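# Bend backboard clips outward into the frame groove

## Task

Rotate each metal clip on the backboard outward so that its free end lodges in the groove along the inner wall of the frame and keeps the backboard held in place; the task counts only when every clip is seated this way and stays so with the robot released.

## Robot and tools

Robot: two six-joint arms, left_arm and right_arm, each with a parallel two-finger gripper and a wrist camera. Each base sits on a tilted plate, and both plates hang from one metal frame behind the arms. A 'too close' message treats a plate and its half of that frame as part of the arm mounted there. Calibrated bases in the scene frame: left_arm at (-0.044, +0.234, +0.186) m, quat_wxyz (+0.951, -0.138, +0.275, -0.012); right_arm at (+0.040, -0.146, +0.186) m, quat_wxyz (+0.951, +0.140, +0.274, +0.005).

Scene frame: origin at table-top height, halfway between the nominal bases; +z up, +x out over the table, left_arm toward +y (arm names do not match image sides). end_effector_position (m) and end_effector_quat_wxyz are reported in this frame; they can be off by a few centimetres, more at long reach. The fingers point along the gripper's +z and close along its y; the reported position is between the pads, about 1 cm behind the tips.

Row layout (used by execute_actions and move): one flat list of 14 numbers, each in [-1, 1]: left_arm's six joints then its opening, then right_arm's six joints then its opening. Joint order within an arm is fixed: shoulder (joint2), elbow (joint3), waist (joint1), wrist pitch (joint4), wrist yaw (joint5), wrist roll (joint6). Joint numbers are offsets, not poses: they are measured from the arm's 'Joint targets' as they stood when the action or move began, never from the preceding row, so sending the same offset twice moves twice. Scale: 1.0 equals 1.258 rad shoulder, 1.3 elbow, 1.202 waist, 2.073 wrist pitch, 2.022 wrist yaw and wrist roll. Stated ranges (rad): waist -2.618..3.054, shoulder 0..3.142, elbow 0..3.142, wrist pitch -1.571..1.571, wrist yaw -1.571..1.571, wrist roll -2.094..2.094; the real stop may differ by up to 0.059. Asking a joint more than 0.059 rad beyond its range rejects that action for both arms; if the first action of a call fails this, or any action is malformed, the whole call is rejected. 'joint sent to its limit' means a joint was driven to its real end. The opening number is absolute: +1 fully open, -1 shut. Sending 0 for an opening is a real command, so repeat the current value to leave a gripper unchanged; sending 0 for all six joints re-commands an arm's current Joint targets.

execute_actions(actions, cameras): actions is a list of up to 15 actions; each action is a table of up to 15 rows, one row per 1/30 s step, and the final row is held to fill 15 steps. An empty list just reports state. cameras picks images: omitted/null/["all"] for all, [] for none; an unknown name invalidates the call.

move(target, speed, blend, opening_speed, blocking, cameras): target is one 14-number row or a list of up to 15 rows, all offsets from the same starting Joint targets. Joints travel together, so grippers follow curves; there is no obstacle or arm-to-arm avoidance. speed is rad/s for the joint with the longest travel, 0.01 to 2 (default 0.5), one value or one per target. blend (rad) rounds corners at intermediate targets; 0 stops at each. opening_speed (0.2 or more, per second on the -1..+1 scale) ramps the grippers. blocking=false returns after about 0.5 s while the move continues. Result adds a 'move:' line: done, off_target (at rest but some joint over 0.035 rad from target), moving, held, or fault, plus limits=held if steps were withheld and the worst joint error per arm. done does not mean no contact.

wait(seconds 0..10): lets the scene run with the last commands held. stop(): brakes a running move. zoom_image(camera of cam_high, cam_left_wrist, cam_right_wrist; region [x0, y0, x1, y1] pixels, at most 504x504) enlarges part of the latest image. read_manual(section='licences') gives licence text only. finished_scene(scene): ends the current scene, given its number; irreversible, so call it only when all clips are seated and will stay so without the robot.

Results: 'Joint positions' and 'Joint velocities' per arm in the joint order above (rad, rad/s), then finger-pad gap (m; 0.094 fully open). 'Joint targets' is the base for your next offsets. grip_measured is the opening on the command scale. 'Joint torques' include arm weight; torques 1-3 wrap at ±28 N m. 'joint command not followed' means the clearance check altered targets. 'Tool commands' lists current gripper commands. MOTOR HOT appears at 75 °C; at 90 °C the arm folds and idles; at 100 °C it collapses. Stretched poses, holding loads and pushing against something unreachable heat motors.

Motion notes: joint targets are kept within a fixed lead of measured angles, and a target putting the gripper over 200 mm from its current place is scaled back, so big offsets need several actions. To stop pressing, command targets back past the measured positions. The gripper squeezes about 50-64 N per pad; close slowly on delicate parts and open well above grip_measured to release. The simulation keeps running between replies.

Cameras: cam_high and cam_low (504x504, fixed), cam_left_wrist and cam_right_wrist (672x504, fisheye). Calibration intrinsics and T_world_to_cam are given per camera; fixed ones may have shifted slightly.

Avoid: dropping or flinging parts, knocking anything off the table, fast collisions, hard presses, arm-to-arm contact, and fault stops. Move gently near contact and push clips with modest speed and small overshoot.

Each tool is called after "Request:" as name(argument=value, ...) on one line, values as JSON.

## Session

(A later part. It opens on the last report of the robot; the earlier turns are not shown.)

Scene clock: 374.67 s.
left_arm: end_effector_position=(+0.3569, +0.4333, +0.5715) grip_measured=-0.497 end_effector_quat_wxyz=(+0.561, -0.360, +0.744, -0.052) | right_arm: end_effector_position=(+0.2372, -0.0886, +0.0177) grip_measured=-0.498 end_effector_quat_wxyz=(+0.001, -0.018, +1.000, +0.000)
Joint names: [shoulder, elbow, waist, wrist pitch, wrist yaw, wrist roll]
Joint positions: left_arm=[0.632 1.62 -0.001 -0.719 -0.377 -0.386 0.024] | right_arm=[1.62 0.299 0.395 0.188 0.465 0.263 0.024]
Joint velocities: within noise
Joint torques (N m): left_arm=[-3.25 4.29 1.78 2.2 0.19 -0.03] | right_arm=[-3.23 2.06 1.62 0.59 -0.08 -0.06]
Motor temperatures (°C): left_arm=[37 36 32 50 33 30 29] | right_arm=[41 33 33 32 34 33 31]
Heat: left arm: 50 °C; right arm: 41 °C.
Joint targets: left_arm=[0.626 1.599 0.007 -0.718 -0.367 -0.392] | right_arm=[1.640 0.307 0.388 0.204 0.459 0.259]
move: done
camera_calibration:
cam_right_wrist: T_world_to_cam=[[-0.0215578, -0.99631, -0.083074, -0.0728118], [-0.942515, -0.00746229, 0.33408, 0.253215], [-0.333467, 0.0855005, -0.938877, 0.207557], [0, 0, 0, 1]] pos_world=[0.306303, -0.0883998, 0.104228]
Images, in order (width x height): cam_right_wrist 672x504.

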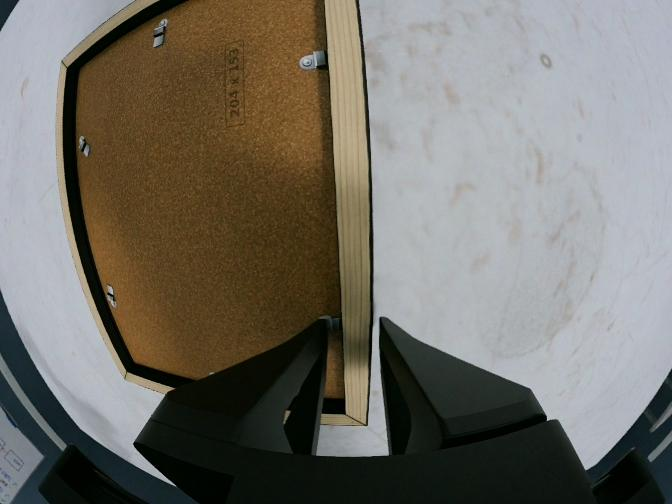

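Request:
move(target=[[0,0,0,0,0,0,-0.5,-0.1113,0.0085,0.0474,-0.0728,0.0134,0.0218,-0.5],[0,0,0,0,0,0,-0.5,-0.1789,0.0131,0.0699,-0.1235,0.0183,0.0351,-0.5]], speed=0.2, blend=0.02, cameras=["cam_right_wrist"])

Request:
zoom_image(camera="cam_right_wrist", region=[280, 240, 400, 330])

Scene clock: 390.70 s.
left_arm: end_effector_position=(+0.3569, +0.4333, +0.5715) grip_measured=-0.497 end_effector_quat_wxyz=(+0.561, -0.360, +0.744, -0.052) | right_arm: end_effector_position=(+0.2415, -0.0889, +0.0468) grip_measured=-0.498 end_effector_quat_wxyz=(+0.005, -0.018, +1.000, +0.005)
Joint names: [shoulder, elbow, waist, wrist pitch, wrist yaw, wrist roll]
Joint positions: left_arm=[0.632 1.62 -0.001 -0.719 -0.377 -0.386 0.024] | right_arm=[1.43 0.312 0.458 -0.033 0.486 0.322 0.024]
Joint velocities: within noise
Joint torques (N m): left_arm=[-3.23 4.27 1.78 2.19 0.2 -0.03] | right_arm=[-5.98 3.52 2.86 0.32 0.07 0.09]
Motor temperatures (°C): left_arm=[37 36 32 50 33 30 29] | right_arm=[41 33 33 32 34 33 31]
Heat: left arm: 50 °C; right arm: 41 °C.
Joint targets: left_arm=[0.626 1.599 0.007 -0.718 -0.367 -0.392] | right_arm=[1.415 0.324 0.472 -0.052 0.496 0.330]
move: done
camera_calibration:
cam_right_wrist: T_world_to_cam=[[-0.0210473, -0.995585, -0.0914726, -0.0702139], [-0.945002, -0.010058, 0.326911, 0.24832], [-0.326388, 0.0933223, -0.940618, 0.235422], [0, 0, 0, 1]] pos_world=[0.310024, -0.0893765, 0.133841]
Images, in order (width x height): cam_right_wrist 672x504.

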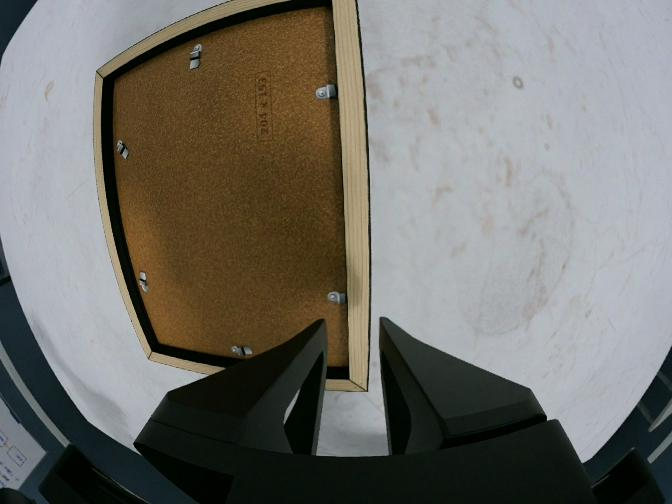

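Scaled by 4.200 from the camera's 672x504 image, which has a finer 960x720 frame.

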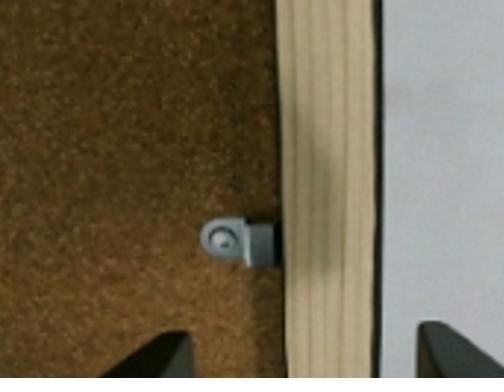

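Request:
zoom_image(camera="cam_right_wrist", region=[290, 65, 370, 125])

Scaled by 6.300 from the camera's 672x504 image, which has a finer 960x720 frame.

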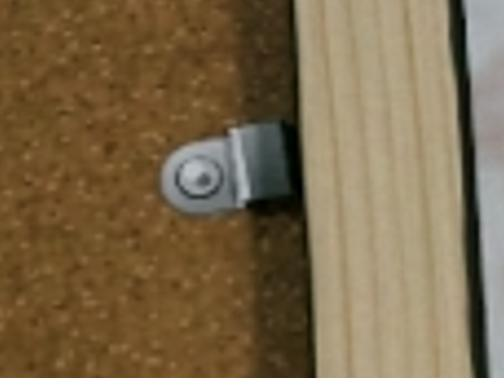

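Request:
move(target=[0,0,0,0,0,0,-0.5,0.3045,0.0477,0.3394,0.0294,0.0593,-0.5554,-0.1], speed=0.6, opening_speed=0.6, cameras=["cam_right_wrist"])

Request:
zoom_image(camera="cam_right_wrist", region=[290, 220, 430, 340])

Scene clock: 436.70 s.
left_arm: end_effector_position=(+0.3569, +0.4333, +0.5715) grip_measured=-0.497 end_effector_quat_wxyz=(+0.561, -0.361, +0.743, -0.052) | right_arm: end_effector_position=(+0.1900, -0.0212, +0.0444) grip_measured=-0.102 end_effector_quat_wxyz=(+0.003, +0.721, -0.693, +0.003)
Joint names: [shoulder, elbow, waist, wrist pitch, wrist yaw, wrist roll]
Joint positions: left_arm=[0.632 1.62 -0.001 -0.719 -0.377 -0.386 0.024] | right_arm=[1.783 0.374 0.863 -0.007 0.612 -0.784 0.042]
Joint velocities: within noise
Joint torques (N m): left_arm=[-3.25 4.33 1.81 2.2 0.2 -0.04] | right_arm=[-3.34 3.28 4.33 0.55 0.07 -0.12]
Motor temperatures (°C): left_arm=[37 36 32 51 33 30 29] | right_arm=[40 33 34 32 34 33 31]
Heat: left arm: 51 °C; right arm: 40 °C.
Joint targets: left_arm=[0.626 1.599 0.007 -0.718 -0.367 -0.392] | right_arm=[1.797 0.386 0.880 0.009 0.615 -0.793]
move: done
camera_calibration:
cam_right_wrist: T_world_to_cam=[[0.996378, -0.0187813, -0.0829314, -0.177121], [0.0109813, -0.938713, 0.344523, -0.00106517], [-0.0843194, -0.344186, -0.935107, 0.154536], [0, 0, 0, 1]] pos_world=[0.189522, 0.0488626, 0.130186]
Images, in order (width x height): cam_right_wrist 672x504.

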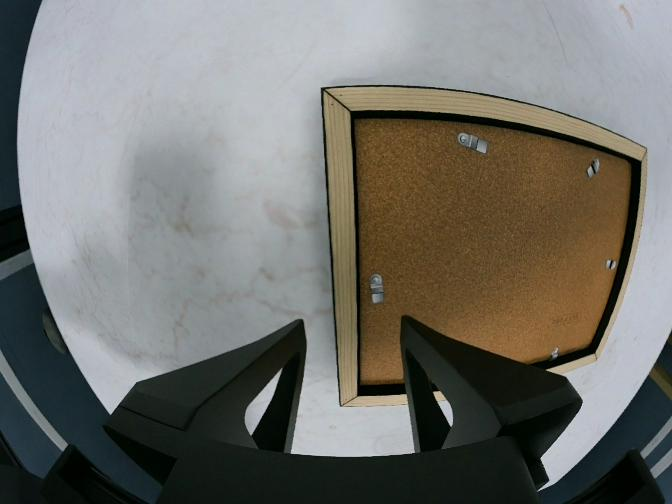

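Scaled by 3.600 from the camera's 672x504 image, which has a finer 960x720 frame.

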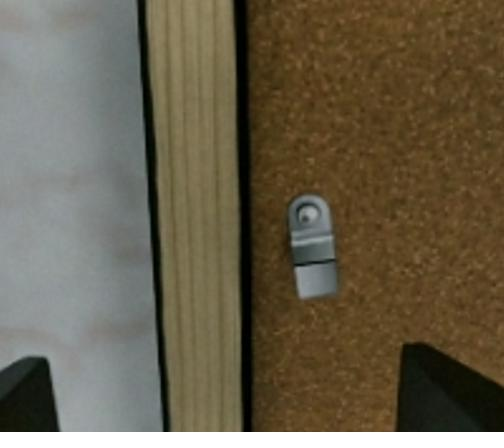

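Request:
move(target=[[0,0,0,0,0,0,-0.5,0.0874,0,-0.0408,0.0579,-0.0074,-0.0143,-0.1],[0,0,0,0,0,0,-0.5,0.1411,0.0046,-0.0549,0.0972,-0.0109,-0.0237,-0.1]], speed=0.15, blend=0.01, cameras=["cam_right_wrist"])

Request:
zoom_image(camera="cam_right_wrist", region=[290, 260, 430, 380])

Scene clock: 474.53 s.
left_arm: end_effector_position=(+0.3569, +0.4333, +0.5715) grip_measured=-0.497 end_effector_quat_wxyz=(+0.561, -0.361, +0.743, -0.052) | right_arm: end_effector_position=(+0.1859, -0.0122, +0.0178) grip_measured=-0.102 end_effector_quat_wxyz=(+0.000, +0.720, -0.694, +0.003)
Joint names: [shoulder, elbow, waist, wrist pitch, wrist yaw, wrist roll]
Joint positions: left_arm=[0.632 1.62 -0.001 -0.719 -0.377 -0.386 0.024] | right_arm=[1.958 0.384 0.823 0.194 0.606 -0.833 0.042]
Joint velocities: within noise
Joint torques (N m): left_arm=[-3.25 4.27 1.77 2.19 0.19 -0.03] | right_arm=[-3.84 1.95 2.44 0.56 -0.11 -0.14]
Motor temperatures (°C): left_arm=[37 36 32 51 33 30 29] | right_arm=[39 33 34 32 34 33 31]
Heat: left arm: 51 °C; right arm: 39 °C.
Joint targets: left_arm=[0.626 1.599 0.007 -0.718 -0.367 -0.392] | right_arm=[1.975 0.392 0.814 0.210 0.593 -0.841]
move: done
camera_calibration:
cam_right_wrist: T_world_to_cam=[[0.996734, -0.0219586, -0.0777115, -0.17529], [0.00581585, -0.940302, 0.340292, 0.0176131], [-0.0805446, -0.339632, -0.937103, 0.131833], [0, 0, 0, 1]] pos_world=[0.185233, 0.0574874, 0.103926]
Images, in order (width x height): cam_right_wrist 672x504.

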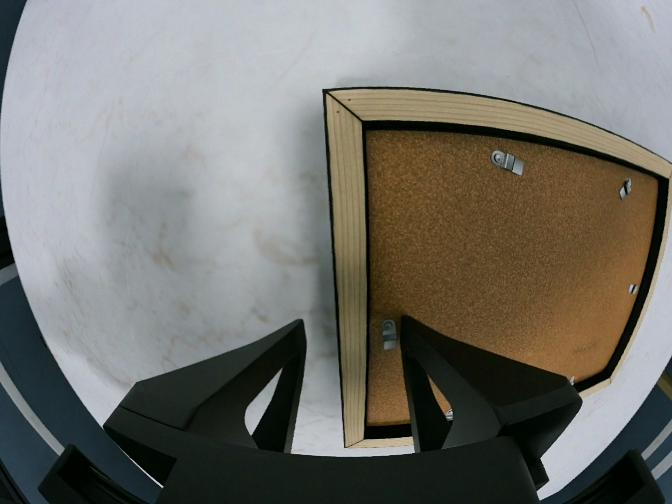

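Scaled by 3.600 from the camera's 672x504 image, which has a finer 960x720 frame.

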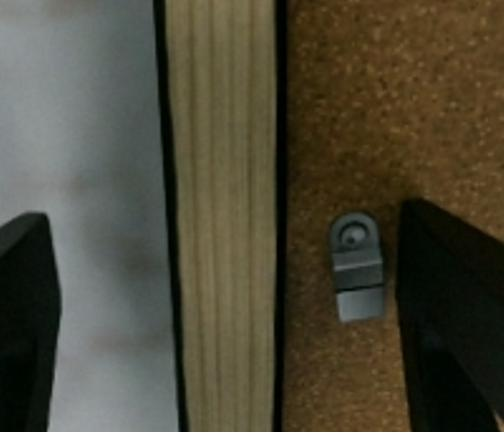

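Request:
move(target=[0,0,0,0,0,0,-0.5,0,0,0,0,0,0,-0.5], opening_speed=0.4, cameras=[])

Request:
move(target=[0,0,0,0,0,0,-0.5,0,0,0,0,0,0,-0.74], opening_speed=0.2, cameras=["cam_right_wrist"])

Request:
move(target=[0,0,0,0,0,0,-0.5,0,0,0,0,0,0,-0.45], opening_speed=0.5, cameras=["cam_right_wrist"])

Request:
zoom_image(camera="cam_right_wrist", region=[290, 260, 430, 380])

Scene clock: 496.73 s.
left_arm: end_effector_position=(+0.3569, +0.4333, +0.5715) grip_measured=-0.497 end_effector_quat_wxyz=(+0.561, -0.361, +0.743, -0.052) | right_arm: end_effector_position=(+0.1885, -0.0103, +0.0179) grip_measured=-0.497 end_effector_quat_wxyz=(-0.006, +0.717, -0.697, +0.004)
Joint names: [shoulder, elbow, waist, wrist pitch, wrist yaw, wrist roll]
Joint positions: left_arm=[0.632 1.62 -0.001 -0.719 -0.377 -0.386 0.024] | right_arm=[1.958 0.384 0.823 0.208 0.608 -0.833 0.024]
Joint velocities: within noise
Joint torques (N m): left_arm=[-3.23 4.29 1.76 2.19 0.19 -0.05] | right_arm=[-3.84 1.87 2.52 0.48 -0.12 -0.14]
Motor temperatures (°C): left_arm=[37 36 32 51 33 30 29] | right_arm=[39 33 34 32 34 33 31]
Heat: left arm: 51 °C; right arm: 39 °C.
Joint targets: left_arm=[0.626 1.599 0.007 -0.718 -0.367 -0.392] | right_arm=[1.975 0.392 0.814 0.210 0.593 -0.841]
move: done
No camera images: "cameras" was empty.

Scene clock: 498.13 s.
left_arm: end_effector_position=(+0.3569, +0.4333, +0.5715) grip_measured=-0.497 end_effector_quat_wxyz=(+0.561, -0.361, +0.743, -0.052) | right_arm: end_effector_position=(+0.1864, -0.0100, +0.0178) grip_measured=-0.696 end_effector_quat_wxyz=(-0.004, +0.720, -0.694, -0.001)
Joint names: [shoulder, elbow, waist, wrist pitch, wrist yaw, wrist roll]
Joint positions: left_arm=[0.632 1.62 -0.001 -0.719 -0.377 -0.386 0.024] | right_arm=[1.958 0.384 0.823 0.203 0.599 -0.838 0.014]
Joint velocities: within noise
Joint torques (N m): left_arm=[-3.22 4.3 1.77 2.2 0.18 -0.04] | right_arm=[-3.77 2.02 2.59 0.48 -0.05 -0.06]
Motor temperatures (°C): left_arm=[37 36 32 51 33 30 29] | right_arm=[39 33 34 32 34 33 31]
Heat: left arm: 51 °C; right arm: 39 °C.
Joint targets: left_arm=[0.626 1.599 0.007 -0.718 -0.367 -0.392] | right_arm=[1.975 0.392 0.814 0.210 0.593 -0.841]
move: done
camera_calibration:
cam_right_wrist: T_world_to_cam=[[0.996745, -0.0211294, -0.0778012, -0.175696], [0.0058032, -0.943736, 0.330649, 0.0198708], [-0.0804102, -0.330024, -0.940542, 0.132772], [0, 0, 0, 1]] pos_world=[0.185685, 0.0588584, 0.104638]
Images, in order (width x height): cam_right_wrist 672x504.

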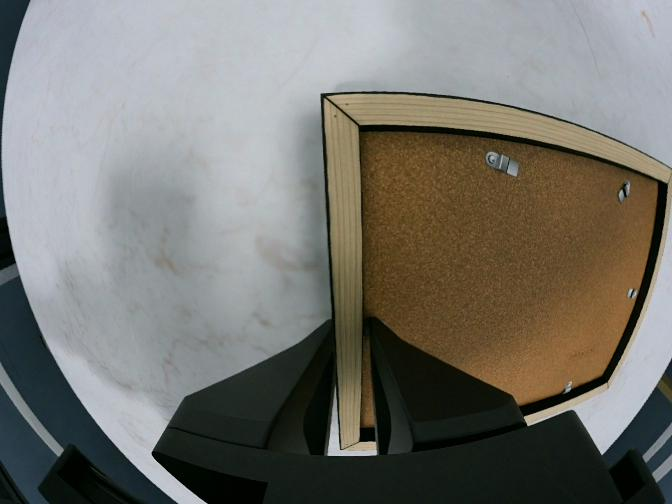

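Scene clock: 498.93 s.
left_arm: end_effector_position=(+0.3569, +0.4333, +0.5715) grip_measured=-0.497 end_effector_quat_wxyz=(+0.561, -0.361, +0.743, -0.052) | right_arm: end_effector_position=(+0.1836, -0.0102, +0.0178) grip_measured=-0.452 end_effector_quat_wxyz=(+0.000, +0.722, -0.692, -0.006)
Joint names: [shoulder, elbow, waist, wrist pitch, wrist yaw, wrist roll]
Joint positions: left_arm=[0.632 1.62 -0.001 -0.719 -0.377 -0.386 0.024] | right_arm=[1.958 0.384 0.823 0.193 0.589 -0.838 0.026]
Joint velocities: within noise
Joint torques (N m): left_arm=[-3.25 4.3 1.8 2.2 0.19 -0.05] | right_arm=[-3.9 1.95 2.52 0.58 0.05 -0.07]
Motor temperatures (°C): left_arm=[37 36 32 51 33 30 29] | right_arm=[39 33 34 32 34 33 31]
Heat: left arm: 51 °C; right arm: 39 °C.
Joint targets: left_arm=[0.626 1.599 0.007 -0.718 -0.367 -0.392] | right_arm=[1.975 0.392 0.814 0.210 0.593 -0.841]
move: done
camera_calibration:
cam_right_wrist: T_world_to_cam=[[0.995803, -0.0150436, -0.0902766, -0.172518], [0.0156066, -0.944039, 0.329464, 0.0178279], [-0.090181, -0.32949, -0.939842, 0.134248], [0, 0, 0, 1]] pos_world=[0.183622, 0.0584683, 0.104724]
Images, in order (width x height): cam_right_wrist 672x504.

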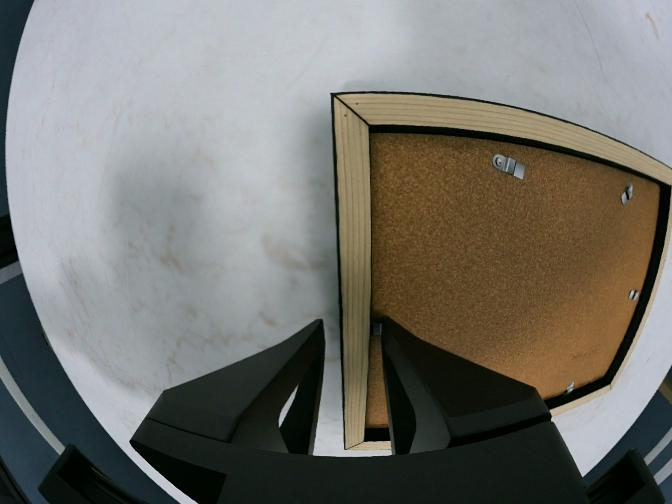

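Scaled by 3.600 from the camera's 672x504 image, which has a finer 960x720 frame.

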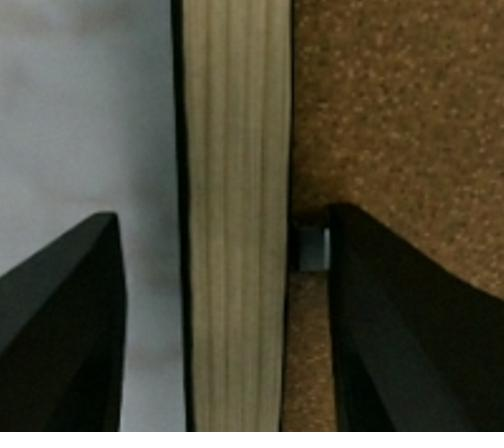

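Request:
move(target=[[0,0,0,0,0,0,-0.5,-0.1033,0,0.0408,-0.0671,0.0049,0.0188,-0.45],[0,0,0,0,0,0,-0.5,-0.1661,0,0.0566,-0.1119,0.0079,0.0297,-0.45]], speed=0.2, blend=0.02, cameras=["cam_right_wrist"])

Request:
zoom_image(camera="cam_right_wrist", region=[330, 240, 420, 310])

Scene clock: 516.37 s.
left_arm: end_effector_position=(+0.3569, +0.4333, +0.5715) grip_measured=-0.497 end_effector_quat_wxyz=(+0.561, -0.361, +0.743, -0.052) | right_arm: end_effector_position=(+0.1936, -0.0162, +0.0452) grip_measured=-0.452 end_effector_quat_wxyz=(-0.004, +0.719, -0.695, -0.001)
Joint names: [shoulder, elbow, waist, wrist pitch, wrist yaw, wrist roll]
Joint positions: left_arm=[0.632 1.62 -0.001 -0.719 -0.377 -0.386 0.024] | right_arm=[1.781 0.384 0.864 -0.002 0.606 -0.789 0.026]
Joint velocities: within noise
Joint torques (N m): left_arm=[-3.25 4.26 1.78 2.19 0.19 -0.03] | right_arm=[-6.41 3.02 4.25 0.32 0.03 0.06]
Motor temperatures (°C): left_arm=[37 36 32 51 33 30 29] | right_arm=[39 33 34 32 34 33 31]
Heat: left arm: 51 °C; right arm: 39 °C.
Joint targets: left_arm=[0.626 1.599 0.007 -0.718 -0.367 -0.392] | right_arm=[1.766 0.392 0.882 -0.022 0.609 -0.781]
move: done
camera_calibration:
cam_right_wrist: T_world_to_cam=[[0.996738, -0.0216631, -0.0777496, -0.180955], [0.00529725, -0.943671, 0.330841, 0.00497551], [-0.0805372, -0.330174, -0.940478, 0.157074], [0, 0, 0, 1]] pos_world=[0.192988, 0.052637, 0.132009]
Images, in order (width x height): cam_right_wrist 672x504.

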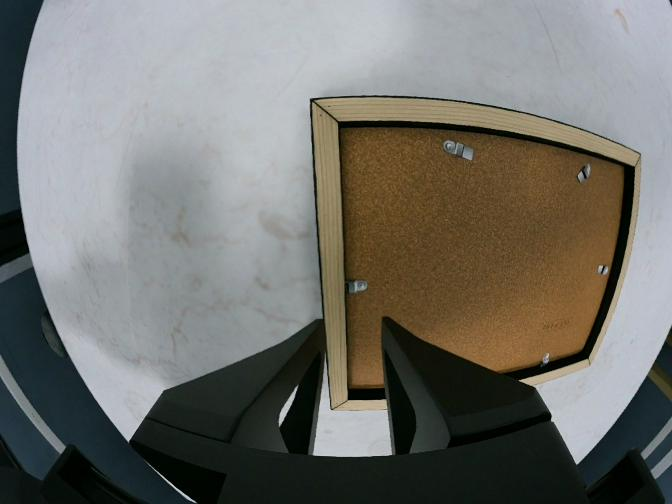

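Scaled by 5.600 from the camera's 672x504 image, which has a finer 960x720 frame.

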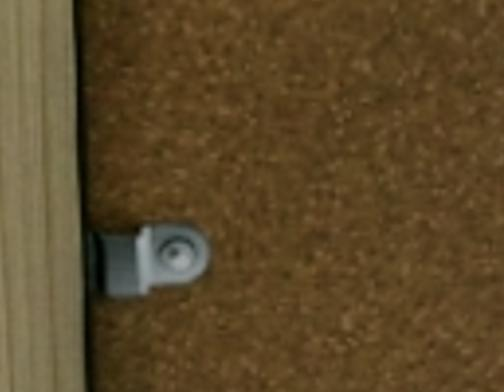

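Request:
move(target=[0,0,0,0,0,0,-0.5,0.221,0.3615,0.0408,-0.1264,0.0069,0.8106,0.1], speed=0.8, opening_speed=0.6, cameras=["cam_right_wrist"])

Request:
zoom_image(camera="cam_right_wrist", region=[300, 230, 440, 350])

Scene clock: 541.33 s.
left_arm: end_effector_position=(+0.3569, +0.4332, +0.5715) grip_measured=-0.497 end_effector_quat_wxyz=(+0.561, -0.360, +0.744, -0.052) | right_arm: end_effector_position=(+0.2522, +0.0713, +0.0442) grip_measured=+0.098 end_effector_quat_wxyz=(-0.001, -0.013, +1.000, +0.001)
Joint names: [shoulder, elbow, waist, wrist pitch, wrist yaw, wrist roll]
Joint positions: left_arm=[0.632 1.62 -0.001 -0.719 -0.377 -0.386 0.024] | right_arm=[2.023 0.848 0.908 -0.264 0.611 0.85 0.052]
Joint velocities: within noise
Joint torques (N m): left_arm=[-3.23 4.29 1.77 2.2 0.19 -0.04] | right_arm=[-5.91 4.62 6.24 0.24 0.1 0.16]
Motor temperatures (°C): left_arm=[37 36 32 52 33 30 29] | right_arm=[41 33 34 31 34 33 31]
Heat: left arm: 52 °C; right arm: 41 °C.
Joint targets: left_arm=[0.626 1.599 0.007 -0.718 -0.366 -0.392] | right_arm=[2.044 0.862 0.931 -0.284 0.623 0.858]
move: done
camera_calibration:
cam_right_wrist: T_world_to_cam=[[-0.0316275, -0.996037, -0.0831241, 0.0915571], [-0.941081, 0.00166003, 0.338176, 0.258511], [-0.336698, 0.0889222, -0.937404, 0.224247], [0, 0, 0, 1]] pos_world=[0.321679, 0.0708246, 0.130398]
Images, in order (width x height): cam_right_wrist 672x504.

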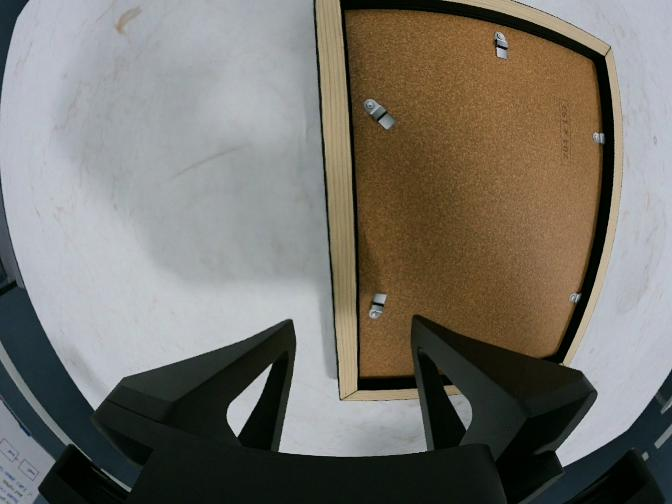

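Scaled by 3.600 from the camera's 672x504 image, which has a finer 960x720 frame.

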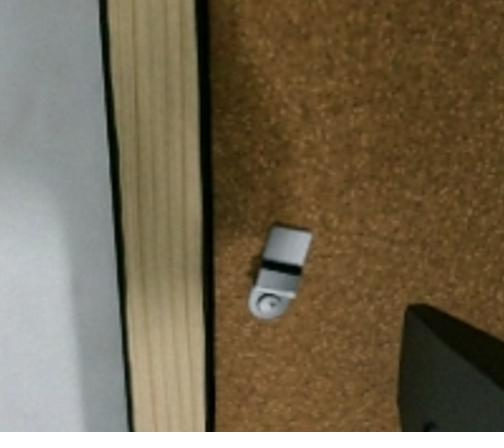

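Request:
move(target=[[0,0,0,0,0,0,-0.5,0.0445,0.0077,-0.0474,0.0473,-0.0099,-0.0262,0.1],[0,0,0,0,0,0,-0.5,0.0736,0.0138,-0.0626,0.0685,-0.0114,-0.0381,0.1]], speed=0.12, blend=0.01, cameras=["cam_right_wrist"])

Request:
zoom_image(camera="cam_right_wrist", region=[290, 260, 430, 380])

Scene clock: 584.53 s.
left_arm: end_effector_position=(+0.3569, +0.4332, +0.5715) grip_measured=-0.497 end_effector_quat_wxyz=(+0.561, -0.360, +0.744, -0.052) | right_arm: end_effector_position=(+0.2520, +0.0757, +0.0181) grip_measured=+0.098 end_effector_quat_wxyz=(-0.003, -0.019, +1.000, -0.001)
Joint names: [shoulder, elbow, waist, wrist pitch, wrist yaw, wrist roll]
Joint positions: left_arm=[0.632 1.62 -0.001 -0.719 -0.377 -0.386 0.024] | right_arm=[2.116 0.865 0.865 -0.166 0.604 0.791 0.052]
Joint velocities: within noise
Joint torques (N m): left_arm=[-3.22 4.27 1.77 2.19 0.19 -0.03] | right_arm=[-6.17 3.99 3.85 0.64 -0.06 -0.16]
Motor temperatures (°C): left_arm=[37 36 32 52 33 30 29] | right_arm=[40 33 36 31 34 33 31]
Heat: left arm: 52 °C; right arm: 40 °C.
Joint targets: left_arm=[0.626 1.599 0.007 -0.718 -0.366 -0.392] | right_arm=[2.137 0.880 0.856 -0.142 0.600 0.781]
move: done
camera_calibration:
cam_right_wrist: T_world_to_cam=[[-0.0207357, -0.996581, -0.0799824, 0.0909719], [-0.939583, -0.00791641, 0.342229, 0.26739], [-0.341692, 0.0822465, -0.936206, 0.20114], [0, 0, 0, 1]] pos_world=[0.321849, 0.0762346, 0.104076]
Images, in order (width x height): cam_right_wrist 672x504.

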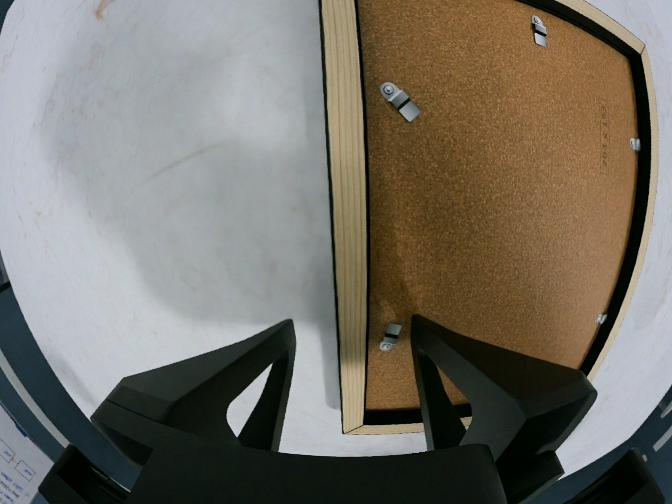

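Scaled by 3.600 from the camera's 672x504 image, which has a finer 960x720 frame.

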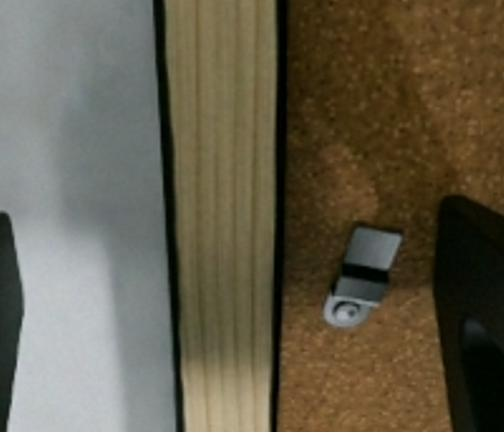

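Request:
execute_actions(actions=[], cameras=["cam_right_wrist"])

Scene clock: 642.50 s.
left_arm: end_effector_position=(+0.3569, +0.4332, +0.5715) grip_measured=-0.497 end_effector_quat_wxyz=(+0.561, -0.360, +0.744, -0.052) | right_arm: end_effector_position=(+0.2520, +0.0757, +0.0181) grip_measured=+0.098 end_effector_quat_wxyz=(-0.003, -0.019, +1.000, -0.001)
Joint names: [shoulder, elbow, waist, wrist pitch, wrist yaw, wrist roll]
Joint positions: left_arm=[0.632 1.62 -0.001 -0.719 -0.377 -0.386 0.024] | right_arm=[2.116 0.865 0.865 -0.166 0.604 0.79 0.052]
Joint velocities: within noise
Joint torques (N m): left_arm=[-3.25 4.27 1.76 2.2 0.19 -0.03] | right_arm=[-6.19 4.36 4.01 0.62 0 -0.12]
Motor temperatures (°C): left_arm=[37 36 32 52 33 30 29] | right_arm=[39 33 35 31 34 33 31]
Heat: left arm: 52 °C; right arm: 39 °C.
Joint targets: left_arm=[0.626 1.599 0.007 -0.718 -0.366 -0.392] | right_arm=[2.137 0.880 0.856 -0.142 0.600 0.781]
Tool commands: left_gripper/opening=-0.5 right_gripper/opening=+0.1
camera_calibration:
cam_right_wrist: T_world_to_cam=[[-0.0199755, -0.996596, -0.079987, 0.0907816], [-0.939577, -0.00863481, 0.34223, 0.267443], [-0.341756, 0.0819901, -0.936206, 0.201175], [0, 0, 0, 1]] pos_world=[0.321849, 0.0762875, 0.104076]
Images, in order (width x height): cam_right_wrist 672x504.

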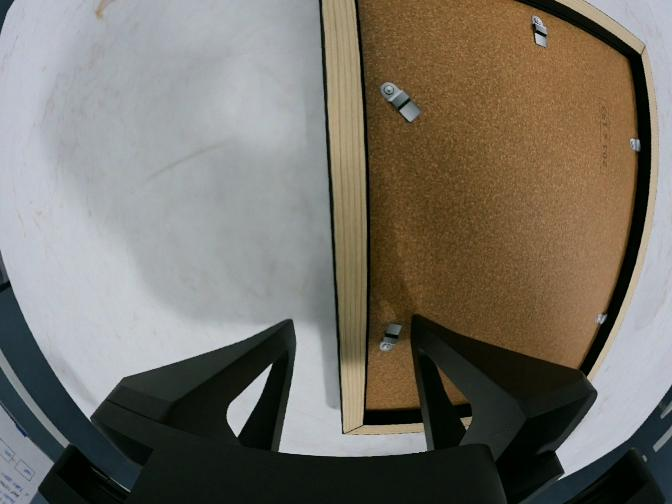

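Request:
move(target=[0,0,0,0,0,0,-0.5,0,0,0,0.009,0,0,0.1], speed=0.1, cameras=[])

Scene clock: 648.03 s.
left_arm: end_effector_position=(+0.3569, +0.4332, +0.5715) grip_measured=-0.497 end_effector_quat_wxyz=(+0.561, -0.360, +0.744, -0.052) | right_arm: end_effector_position=(+0.2534, +0.0772, +0.0181) grip_measured=+0.098 end_effector_quat_wxyz=(+0.000, -0.016, +1.000, +0.002)
Joint names: [shoulder, elbow, waist, wrist pitch, wrist yaw, wrist roll]
Joint positions: left_arm=[0.632 1.62 -0.001 -0.719 -0.377 -0.386 0.024] | right_arm=[2.116 0.865 0.865 -0.156 0.604 0.79 0.052]
Joint velocities: within noise
Joint torques (N m): left_arm=[-3.23 4.29 1.76 2.2 0.18 -0.04] | right_arm=[-6.24 4.25 3.96 0.74 -0.02 -0.11]
Motor temperatures (°C): left_arm=[37 36 32 52 33 30 29] | right_arm=[39 33 35 31 34 33 31]
Heat: left arm: 52 °C; right arm: 39 °C.
Joint targets: left_arm=[0.626 1.599 0.007 -0.718 -0.366 -0.392] | right_arm=[2.137 0.880 0.856 -0.123 0.600 0.781]
move: done
No camera images: "cameras" was empty.

Request:
move(target=[0,0,0,0,0,0,-0.5,0,0,-0.005,0,0,0,0.1], speed=0.1, cameras=[])

Scene clock: 659.83 s.
left_arm: end_effector_position=(+0.3569, +0.4332, +0.5715) grip_measured=-0.497 end_effector_quat_wxyz=(+0.561, -0.360, +0.744, -0.052) | right_arm: end_effector_position=(+0.2534, +0.0772, +0.0181) grip_measured=+0.098 end_effector_quat_wxyz=(+0.000, -0.016, +1.000, +0.002)
Joint names: [shoulder, elbow, waist, wrist pitch, wrist yaw, wrist roll]
Joint positions: left_arm=[0.632 1.62 -0.001 -0.719 -0.377 -0.386 0.024] | right_arm=[2.116 0.865 0.865 -0.156 0.604 0.79 0.052]
Joint velocities: within noise
Joint torques (N m): left_arm=[-3.26 4.27 1.78 2.2 0.19 -0.04] | right_arm=[-6.12 4.4 3.48 0.73 -0.05 -0.06]
Motor temperatures (°C): left_arm=[37 36 32 52 33 30 29] | right_arm=[39 33 35 32 34 33 31]
Heat: left arm: 52 °C; right arm: 39 °C.
Joint targets: left_arm=[0.626 1.599 0.007 -0.718 -0.366 -0.392] | right_arm=[2.137 0.880 0.850 -0.123 0.600 0.781]
move: done
No camera images: "cameras" was empty.

Request:
move(target=[0,0,0,0,0,0,-0.5,0,0,-0.006,0,0,0,0.1], speed=0.1, cameras=[])

Request:
execute_actions(actions=[], cameras=["cam_right_wrist"])

Scene clock: 664.17 s.
left_arm: end_effector_position=(+0.3569, +0.4332, +0.5715) grip_measured=-0.497 end_effector_quat_wxyz=(+0.561, -0.360, +0.744, -0.052) | right_arm: end_effector_position=(+0.2535, +0.0769, +0.0179) grip_measured=+0.098 end_effector_quat_wxyz=(+0.000, -0.016, +1.000, +0.002)
Joint names: [shoulder, elbow, waist, wrist pitch, wrist yaw, wrist roll]
Joint positions: left_arm=[0.632 1.62 -0.001 -0.719 -0.377 -0.386 0.024] | right_arm=[2.116 0.865 0.864 -0.156 0.604 0.79 0.052]
Joint velocities: within noise
Joint torques (N m): left_arm=[-3.23 4.29 1.76 2.19 0.18 -0.03] | right_arm=[-6.22 4.3 2.91 0.76 -0.03 -0.11]
Motor temperatures (°C): left_arm=[37 36 32 52 33 30 29] | right_arm=[39 33 35 32 34 33 31]
Heat: left arm: 52 °C; right arm: 39 °C.
Joint targets: left_arm=[0.626 1.599 0.007 -0.718 -0.366 -0.392] | right_arm=[2.137 0.880 0.843 -0.123 0.600 0.781]
move: done
No camera images: "cameras" was empty.

Scene clock: 664.17 s.
left_arm: end_effector_position=(+0.3569, +0.4332, +0.5715) grip_measured=-0.497 end_effector_quat_wxyz=(+0.561, -0.360, +0.744, -0.052) | right_arm: end_effector_position=(+0.2535, +0.0769, +0.0179) grip_measured=+0.098 end_effector_quat_wxyz=(+0.000, -0.016, +1.000, +0.002)
Joint names: [shoulder, elbow, waist, wrist pitch, wrist yaw, wrist roll]
Joint positions: left_arm=[0.632 1.62 -0.001 -0.719 -0.377 -0.386 0.024] | right_arm=[2.116 0.865 0.864 -0.156 0.604 0.79 0.052]
Joint velocities: within noise
Joint torques (N m): left_arm=[-3.23 4.29 1.76 2.19 0.18 -0.03] | right_arm=[-6.22 4.3 2.91 0.76 -0.03 -0.11]
Motor temperatures (°C): left_arm=[37 36 32 52 33 30 29] | right_arm=[39 33 35 32 34 33 31]
Heat: left arm: 52 °C; right arm: 39 °C.
Joint targets: left_arm=[0.626 1.599 0.007 -0.718 -0.366 -0.392] | right_arm=[2.137 0.880 0.843 -0.123 0.600 0.781]
Tool commands: left_gripper/opening=-0.5 right_gripper/opening=+0.1
camera_calibration:
cam_right_wrist: T_world_to_cam=[[-0.0259068, -0.996024, -0.0852305, 0.0935694], [-0.941324, -0.004394, 0.337475, 0.26919], [-0.336508, 0.0889724, -0.937468, 0.199574], [0, 0, 0, 1]] pos_world=[0.322977, 0.0766237, 0.104224]
Images, in order (width x height): cam_right_wrist 672x504.

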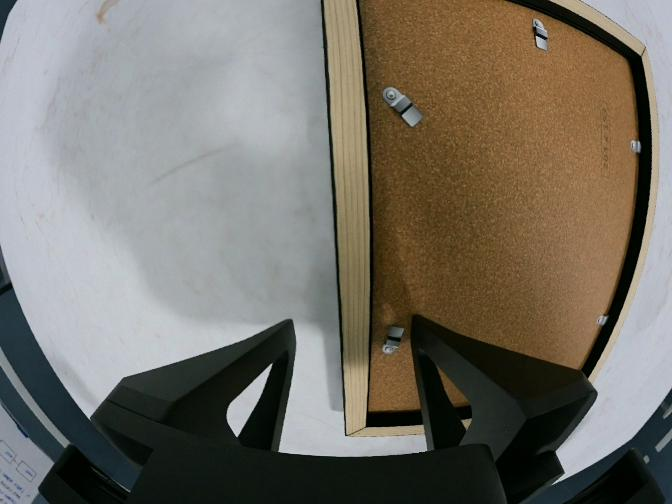

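Request:
move(target=[[0,0,0,0,0,0,-0.5,0,0,0,0,0,0,-0.5],[0,0,0,0,0,0,-0.5,0,0,0,0,0,0,-0.74]], opening_speed=0.35, cameras=["cam_right_wrist"])

Request:
move(target=[0,0,0,0,0,0,-0.5,0,0,0,0,0,0,-0.42], opening_speed=0.6, cameras=["cam_right_wrist"])

Scene clock: 673.83 s.
left_arm: end_effector_position=(+0.3569, +0.4332, +0.5715) grip_measured=-0.497 end_effector_quat_wxyz=(+0.561, -0.360, +0.744, -0.052) | right_arm: end_effector_position=(+0.2568, +0.0763, +0.0175) grip_measured=-0.733 end_effector_quat_wxyz=(+0.005, -0.013, +1.000, +0.000)
Joint names: [shoulder, elbow, waist, wrist pitch, wrist yaw, wrist roll]
Joint positions: left_arm=[0.632 1.62 -0.001 -0.719 -0.377 -0.386 0.024] | right_arm=[2.116 0.868 0.861 -0.151 0.614 0.788 0.013]
Joint velocities: within noise
Joint torques (N m): left_arm=[-3.23 4.27 1.8 2.2 0.19 -0.04] | right_arm=[-6.2 4.12 3.48 0.71 -0.18 -0.09]
Motor temperatures (°C): left_arm=[37 36 32 52 33 30 29] | right_arm=[39 33 35 32 34 33 31]
Heat: left arm: 52 °C; right arm: 39 °C.
Joint targets: left_arm=[0.626 1.599 0.007 -0.718 -0.366 -0.392] | right_arm=[2.137 0.880 0.843 -0.123 0.600 0.781]
move: done; target 2's new numbers were sent with right_arm's wrist pitch 0.038 rad from that target
camera_calibration:
cam_right_wrist: T_world_to_cam=[[-0.0297084, -0.996225, -0.0815613, 0.0939342], [-0.944696, 0.00132286, 0.327944, 0.272964], [-0.326598, 0.0867933, -0.94117, 0.198027], [0, 0, 0, 1]] pos_world=[0.325334, 0.0760312, 0.104521]
Images, in order (width x height): cam_right_wrist 672x504.

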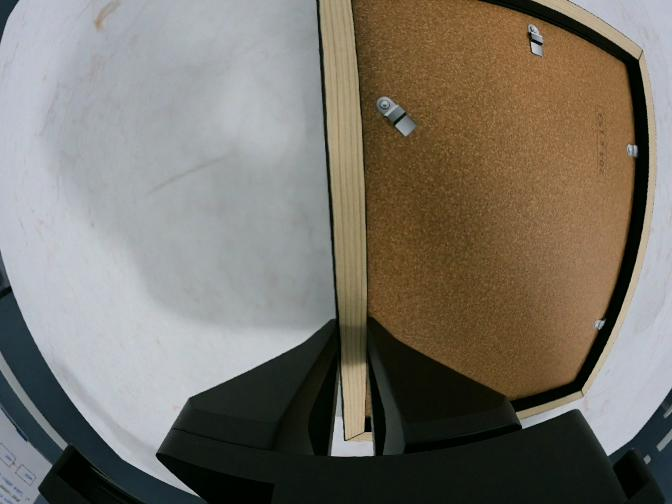

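Scene clock: 674.57 s.
left_arm: end_effector_position=(+0.3569, +0.4332, +0.5715) grip_measured=-0.497 end_effector_quat_wxyz=(+0.561, -0.360, +0.744, -0.052) | right_arm: end_effector_position=(+0.2573, +0.0819, +0.0179) grip_measured=-0.422 end_effector_quat_wxyz=(+0.002, -0.009, +1.000, +0.012)
Joint names: [shoulder, elbow, waist, wrist pitch, wrist yaw, wrist roll]
Joint positions: left_arm=[0.632 1.62 -0.001 -0.719 -0.377 -0.386 0.024] | right_arm=[2.116 0.871 0.861 -0.139 0.593 0.788 0.027]
Joint velocities: within noise
Joint torques (N m): left_arm=[-3.25 4.3 1.76 2.2 0.18 -0.03] | right_arm=[-6.17 3.74 3.37 0.6 0.08 -0.11]
Motor temperatures (°C): left_arm=[37 36 32 52 33 30 29] | right_arm=[39 33 35 32 34 33 31]
Heat: left arm: 52 °C; right arm: 39 °C.
Joint targets: left_arm=[0.626 1.599 0.007 -0.718 -0.366 -0.392] | right_arm=[2.137 0.880 0.843 -0.123 0.600 0.781]
move: done
camera_calibration:
cam_right_wrist: T_world_to_cam=[[-0.0392902, -0.993665, -0.105287, 0.102253], [-0.942792, 0.00195466, 0.333376, 0.272725], [-0.331059, 0.112362, -0.936896, 0.197039], [0, 0, 0, 1]] pos_world=[0.326372, 0.0789322, 0.104451]
Images, in order (width x height): cam_right_wrist 672x504.

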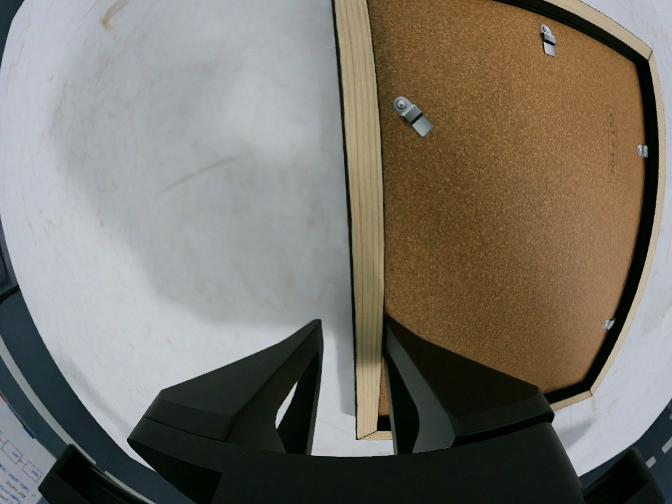

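Request:
move(target=[[0,0,0,0,0,0,-0.5,-0.044,-0.003,0.026,-0.031,0.004,0.018,-0.42],[0,0,0,0,0,0,-0.5,-0.093,-0.023,0.053,-0.070,0.006,0.034,-0.42]], speed=0.15, blend=0.02, cameras=["cam_right_wrist"])

Request:
zoom_image(camera="cam_right_wrist", region=[300, 280, 450, 400])

Scene clock: 687.20 s.
left_arm: end_effector_position=(+0.3569, +0.4332, +0.5715) grip_measured=-0.497 end_effector_quat_wxyz=(+0.561, -0.360, +0.744, -0.052) | right_arm: end_effector_position=(+0.2560, +0.0721, +0.0374) grip_measured=-0.422 end_effector_quat_wxyz=(-0.005, -0.004, +1.000, +0.002)
Joint names: [shoulder, elbow, waist, wrist pitch, wrist yaw, wrist roll]
Joint positions: left_arm=[0.632 1.62 -0.001 -0.719 -0.377 -0.386 0.024] | right_arm=[2.041 0.862 0.884 -0.248 0.6 0.842 0.027]
Joint velocities: within noise
Joint torques (N m): left_arm=[-3.25 4.27 1.76 2.2 0.18 -0.03] | right_arm=[-10.02 2.32 6.3 0.24 0.11 0.11]
Motor temperatures (°C): left_arm=[37 36 32 53 33 30 29] | right_arm=[39 33 35 31 34 33 31]
Heat: left arm: 53 °C; right arm: 39 °C.
Joint targets: left_arm=[0.626 1.599 0.007 -0.718 -0.366 -0.392] | right_arm=[2.020 0.850 0.907 -0.268 0.612 0.850]
move: done
camera_calibration:
cam_right_wrist: T_world_to_cam=[[-0.0504295, -0.995105, -0.0849891, 0.0967247], [-0.937881, 0.0179366, 0.346493, 0.262075], [-0.343272, 0.0971832, -0.934195, 0.220142], [0, 0, 0, 1]] pos_world=[0.326241, 0.0701564, 0.123069]
Images, in order (width x height): cam_right_wrist 672x504.

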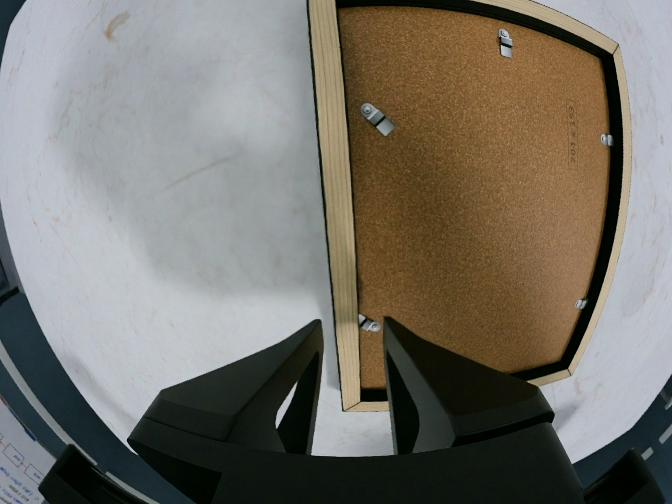

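Scaled by 3.360 from the camera's 672x504 image, which has a finer 960x720 frame.

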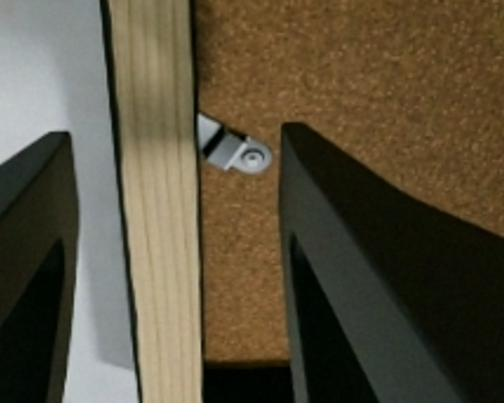

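Request:
move(target=[[0,0,0,0,0,0,-0.5,0,0,0,0,0,0,0.1],[0,0,0,0,0,0,-0.5,0.0946,0.0208,-0.0399,0.0632,0,-0.0326,0.1]], speed=0.12, cameras=["cam_right_wrist"])

Request:
zoom_image(camera="cam_right_wrist", region=[280, 280, 430, 400])

Scene clock: 750.77 s.
left_arm: end_effector_position=(+0.3569, +0.4332, +0.5715) grip_measured=-0.497 end_effector_quat_wxyz=(+0.561, -0.360, +0.744, -0.052) | right_arm: end_effector_position=(+0.2501, +0.0760, +0.0181) grip_measured=+0.098 end_effector_quat_wxyz=(-0.004, -0.018, +1.000, +0.000)
Joint names: [shoulder, elbow, waist, wrist pitch, wrist yaw, wrist roll]
Joint positions: left_arm=[0.632 1.62 -0.001 -0.719 -0.377 -0.386 0.024] | right_arm=[2.117 0.862 0.868 -0.163 0.602 0.794 0.052]
Joint velocities: within noise
Joint torques (N m): left_arm=[-3.26 4.29 1.76 2.19 0.19 -0.03] | right_arm=[-6.04 4.25 4.07 0.7 0.11 -0.09]
Motor temperatures (°C): left_arm=[37 36 32 53 33 30 29] | right_arm=[41 32 37 31 34 33 31]
Heat: left arm: 53 °C; right arm: 41 °C.
Joint targets: left_arm=[0.626 1.599 0.007 -0.718 -0.366 -0.392] | right_arm=[2.139 0.877 0.858 -0.137 0.612 0.784]
move: done
camera_calibration:
cam_right_wrist: T_world_to_cam=[[-0.0211177, -0.996413, -0.0819491, 0.0913886], [-0.938788, -0.00842788, 0.344393, 0.265499], [-0.343848, 0.0842056, -0.935242, 0.2008], [0, 0, 0, 1]] pos_world=[0.320222, 0.0763899, 0.103849]
Images, in order (width x height): cam_right_wrist 672x504.

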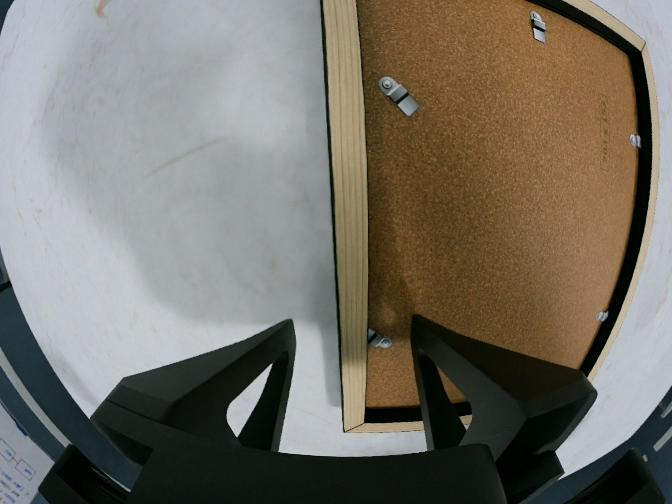

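Scaled by 3.360 from the camera's 672x504 image, which has a finer 960x720 frame.

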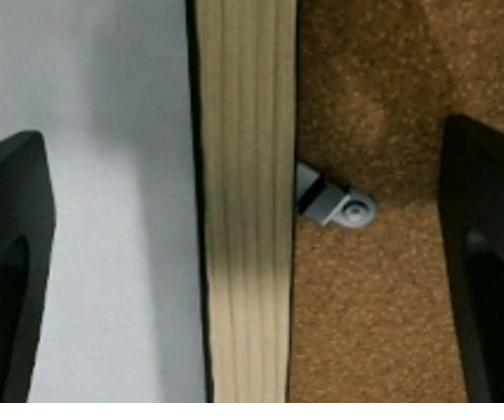

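Request:
move(target=[0,0,0,0,0,0,-0.5,0,0,0,0.009,0,0,0.1], speed=0.1, cameras=[])

Scene clock: 755.53 s.
left_arm: end_effector_position=(+0.3569, +0.4332, +0.5715) grip_measured=-0.497 end_effector_quat_wxyz=(+0.561, -0.360, +0.744, -0.052) | right_arm: end_effector_position=(+0.2515, +0.0769, +0.0181) grip_measured=+0.098 end_effector_quat_wxyz=(-0.001, -0.017, +1.000, +0.002)
Joint names: [shoulder, elbow, waist, wrist pitch, wrist yaw, wrist roll]
Joint positions: left_arm=[0.632 1.62 -0.001 -0.719 -0.377 -0.386 0.024] | right_arm=[2.117 0.862 0.868 -0.156 0.603 0.794 0.052]
Joint velocities: within noise
Joint torques (N m): left_arm=[-3.22 4.27 1.8 2.2 0.19 -0.04] | right_arm=[-6.3 4.18 3.95 0.74 0.08 -0.11]
Motor temperatures (°C): left_arm=[37 36 32 53 33 30 29] | right_arm=[41 33 36 31 34 33 31]
Heat: left arm: 53 °C; right arm: 41 °C.
Joint targets: left_arm=[0.626 1.599 0.007 -0.718 -0.366 -0.392] | right_arm=[2.139 0.877 0.858 -0.119 0.612 0.784]
move: off_target (right_arm); right_arm: the wrist pitch is farthest, 0.038 rad from its target
No camera images: "cameras" was empty.

Request:
move(target=[0,0,0,0,0,0,-0.5,0,0,0,0,0,0,-0.55], opening_speed=0.4, cameras=["cam_right_wrist"])

Scene clock: 764.07 s.
left_arm: end_effector_position=(+0.3569, +0.4332, +0.5715) grip_measured=-0.497 end_effector_quat_wxyz=(+0.561, -0.360, +0.744, -0.052) | right_arm: end_effector_position=(+0.2561, +0.0791, +0.0180) grip_measured=-0.548 end_effector_quat_wxyz=(+0.008, -0.011, +1.000, +0.005)
Joint names: [shoulder, elbow, waist, wrist pitch, wrist yaw, wrist roll]
Joint positions: left_arm=[0.632 1.62 -0.001 -0.719 -0.377 -0.386 0.024] | right_arm=[2.117 0.862 0.868 -0.134 0.613 0.791 0.021]
Joint velocities: within noise
Joint torques (N m): left_arm=[-3.23 4.3 1.77 2.19 0.19 -0.04] | right_arm=[-6.06 4.16 4.07 0.58 -0.04 -0.1]
Motor temperatures (°C): left_arm=[37 36 32 53 33 30 29] | right_arm=[41 33 36 31 34 33 31]
Heat: left arm: 53 °C; right arm: 41 °C.
Joint targets: left_arm=[0.626 1.599 0.007 -0.718 -0.367 -0.392] | right_arm=[2.139 0.877 0.859 -0.119 0.612 0.784]
move: done
camera_calibration:
cam_right_wrist: T_world_to_cam=[[-0.0329983, -0.995205, -0.0920774, 0.0977649], [-0.94712, 0.0017163, 0.320874, 0.272853], [-0.319178, 0.0977966, -0.942635, 0.195285], [0, 0, 0, 1]] pos_world=[0.323981, 0.0777296, 0.105533]
Images, in order (width x height): cam_right_wrist 672x504.

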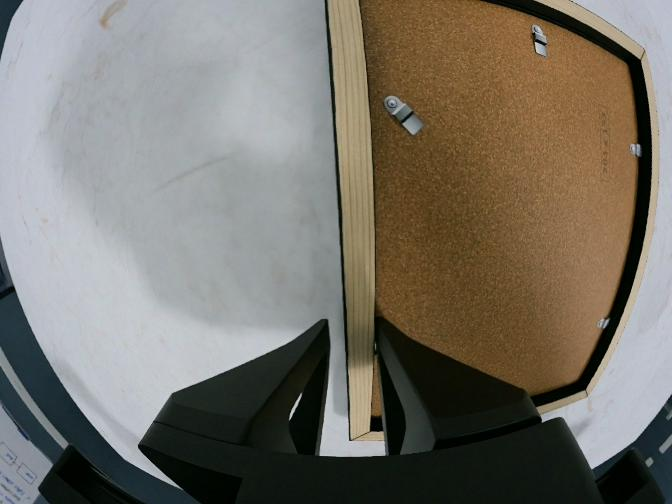

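Request:
move(target=[0,0,0,0,0,0,-0.5,0,0,0,-0.021,0,0,-0.55], speed=0.1, cameras=[])

Request:
move(target=[0,0,0,0,0,0,-0.5,0,0,0,0,0,0,-0.74], opening_speed=0.25, cameras=["cam_right_wrist"])

Scene clock: 771.33 s.
left_arm: end_effector_position=(+0.3569, +0.4332, +0.5715) grip_measured=-0.497 end_effector_quat_wxyz=(+0.561, -0.360, +0.744, -0.052) | right_arm: end_effector_position=(+0.2558, +0.0788, +0.0180) grip_measured=-0.548 end_effector_quat_wxyz=(+0.008, -0.012, +1.000, +0.004)
Joint names: [shoulder, elbow, waist, wrist pitch, wrist yaw, wrist roll]
Joint positions: left_arm=[0.632 1.62 -0.001 -0.719 -0.377 -0.386 0.024] | right_arm=[2.117 0.862 0.868 -0.136 0.613 0.791 0.021]
Joint velocities: within noise
Joint torques (N m): left_arm=[-3.25 4.29 1.77 2.2 0.19 -0.04] | right_arm=[-6.13 4.33 3.78 0.23 0 -0.08]
Motor temperatures (°C): left_arm=[37 36 32 53 33 30 29] | right_arm=[41 33 36 31 34 33 31]
Heat: left arm: 53 °C; right arm: 41 °C.
Joint targets: left_arm=[0.626 1.599 0.007 -0.718 -0.367 -0.392] | right_arm=[2.139 0.877 0.859 -0.162 0.612 0.784]
move: done
No camera images: "cameras" was empty.

Scene clock: 772.30 s.
left_arm: end_effector_position=(+0.3569, +0.4332, +0.5715) grip_measured=-0.497 end_effector_quat_wxyz=(+0.561, -0.360, +0.744, -0.052) | right_arm: end_effector_position=(+0.2557, +0.0764, +0.0181) grip_measured=-0.733 end_effector_quat_wxyz=(+0.008, -0.015, +1.000, -0.002)
Joint names: [shoulder, elbow, waist, wrist pitch, wrist yaw, wrist roll]
Joint positions: left_arm=[0.632 1.62 -0.001 -0.719 -0.377 -0.386 0.024] | right_arm=[2.117 0.863 0.868 -0.147 0.622 0.791 0.013]
Joint velocities: within noise
Joint torques (N m): left_arm=[-3.23 4.3 1.78 2.2 0.18 -0.04] | right_arm=[-6.05 4.29 4.07 0.31 -0.11 -0.11]
Motor temperatures (°C): left_arm=[37 36 32 53 33 30 29] | right_arm=[41 33 36 31 34 33 31]
Heat: left arm: 53 °C; right arm: 41 °C.
Joint targets: left_arm=[0.626 1.599 0.007 -0.718 -0.367 -0.392] | right_arm=[2.139 0.877 0.859 -0.162 0.612 0.784]
move: done
camera_calibration:
cam_right_wrist: T_world_to_cam=[[-0.0260269, -0.996537, -0.0789749, 0.0930761], [-0.947069, -0.000706566, 0.321031, 0.272647], [-0.319975, 0.08315, -0.94377, 0.19685], [0, 0, 0, 1]] pos_world=[0.323625, 0.0765784, 0.105603]
Images, in order (width x height): cam_right_wrist 672x504.

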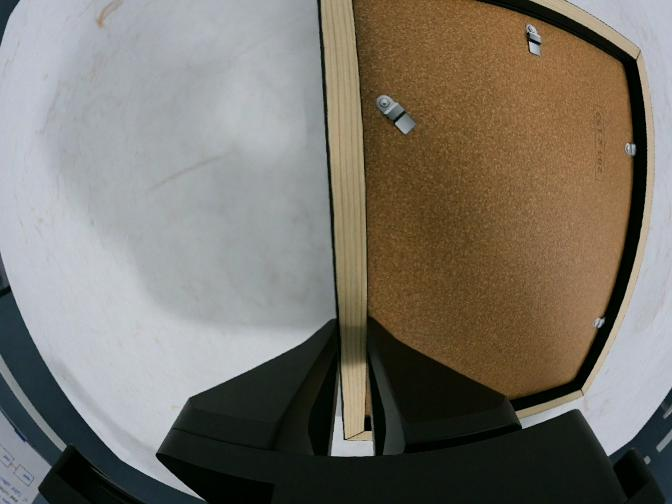

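Request:
move(target=[[0,0,0,0,0,0,-0.5,0,0,0,0,0,0,-0.62],[0,0,0,0,0,0,-0.5,0,0,0,-0.009,0,0,-0.62]], speed=0.1, opening_speed=0.6, cameras=[])

Scene clock: 783.03 s.
left_arm: end_effector_position=(+0.3569, +0.4332, +0.5715) grip_measured=-0.497 end_effector_quat_wxyz=(+0.561, -0.360, +0.744, -0.052) | right_arm: end_effector_position=(+0.2556, +0.0771, +0.0183) grip_measured=-0.622 end_effector_quat_wxyz=(+0.007, -0.015, +1.000, +0.000)
Joint names: [shoulder, elbow, waist, wrist pitch, wrist yaw, wrist roll]
Joint positions: left_arm=[0.632 1.62 -0.001 -0.719 -0.377 -0.386 0.024] | right_arm=[2.117 0.865 0.868 -0.148 0.618 0.791 0.018]
Joint velocities: within noise
Joint torques (N m): left_arm=[-3.25 4.33 1.74 2.19 0.19 -0.04] | right_arm=[-6.12 3.93 4.05 0.15 -0.07 -0.14]
Motor temperatures (°C): left_arm=[37 36 32 53 33 30 29] | right_arm=[41 33 36 31 34 33 31]
Heat: left arm: 53 °C; right arm: 41 °C.
Joint targets: left_arm=[0.626 1.599 0.007 -0.718 -0.367 -0.392] | right_arm=[2.139 0.877 0.859 -0.181 0.612 0.784]
move: done
No camera images: "cameras" was empty.


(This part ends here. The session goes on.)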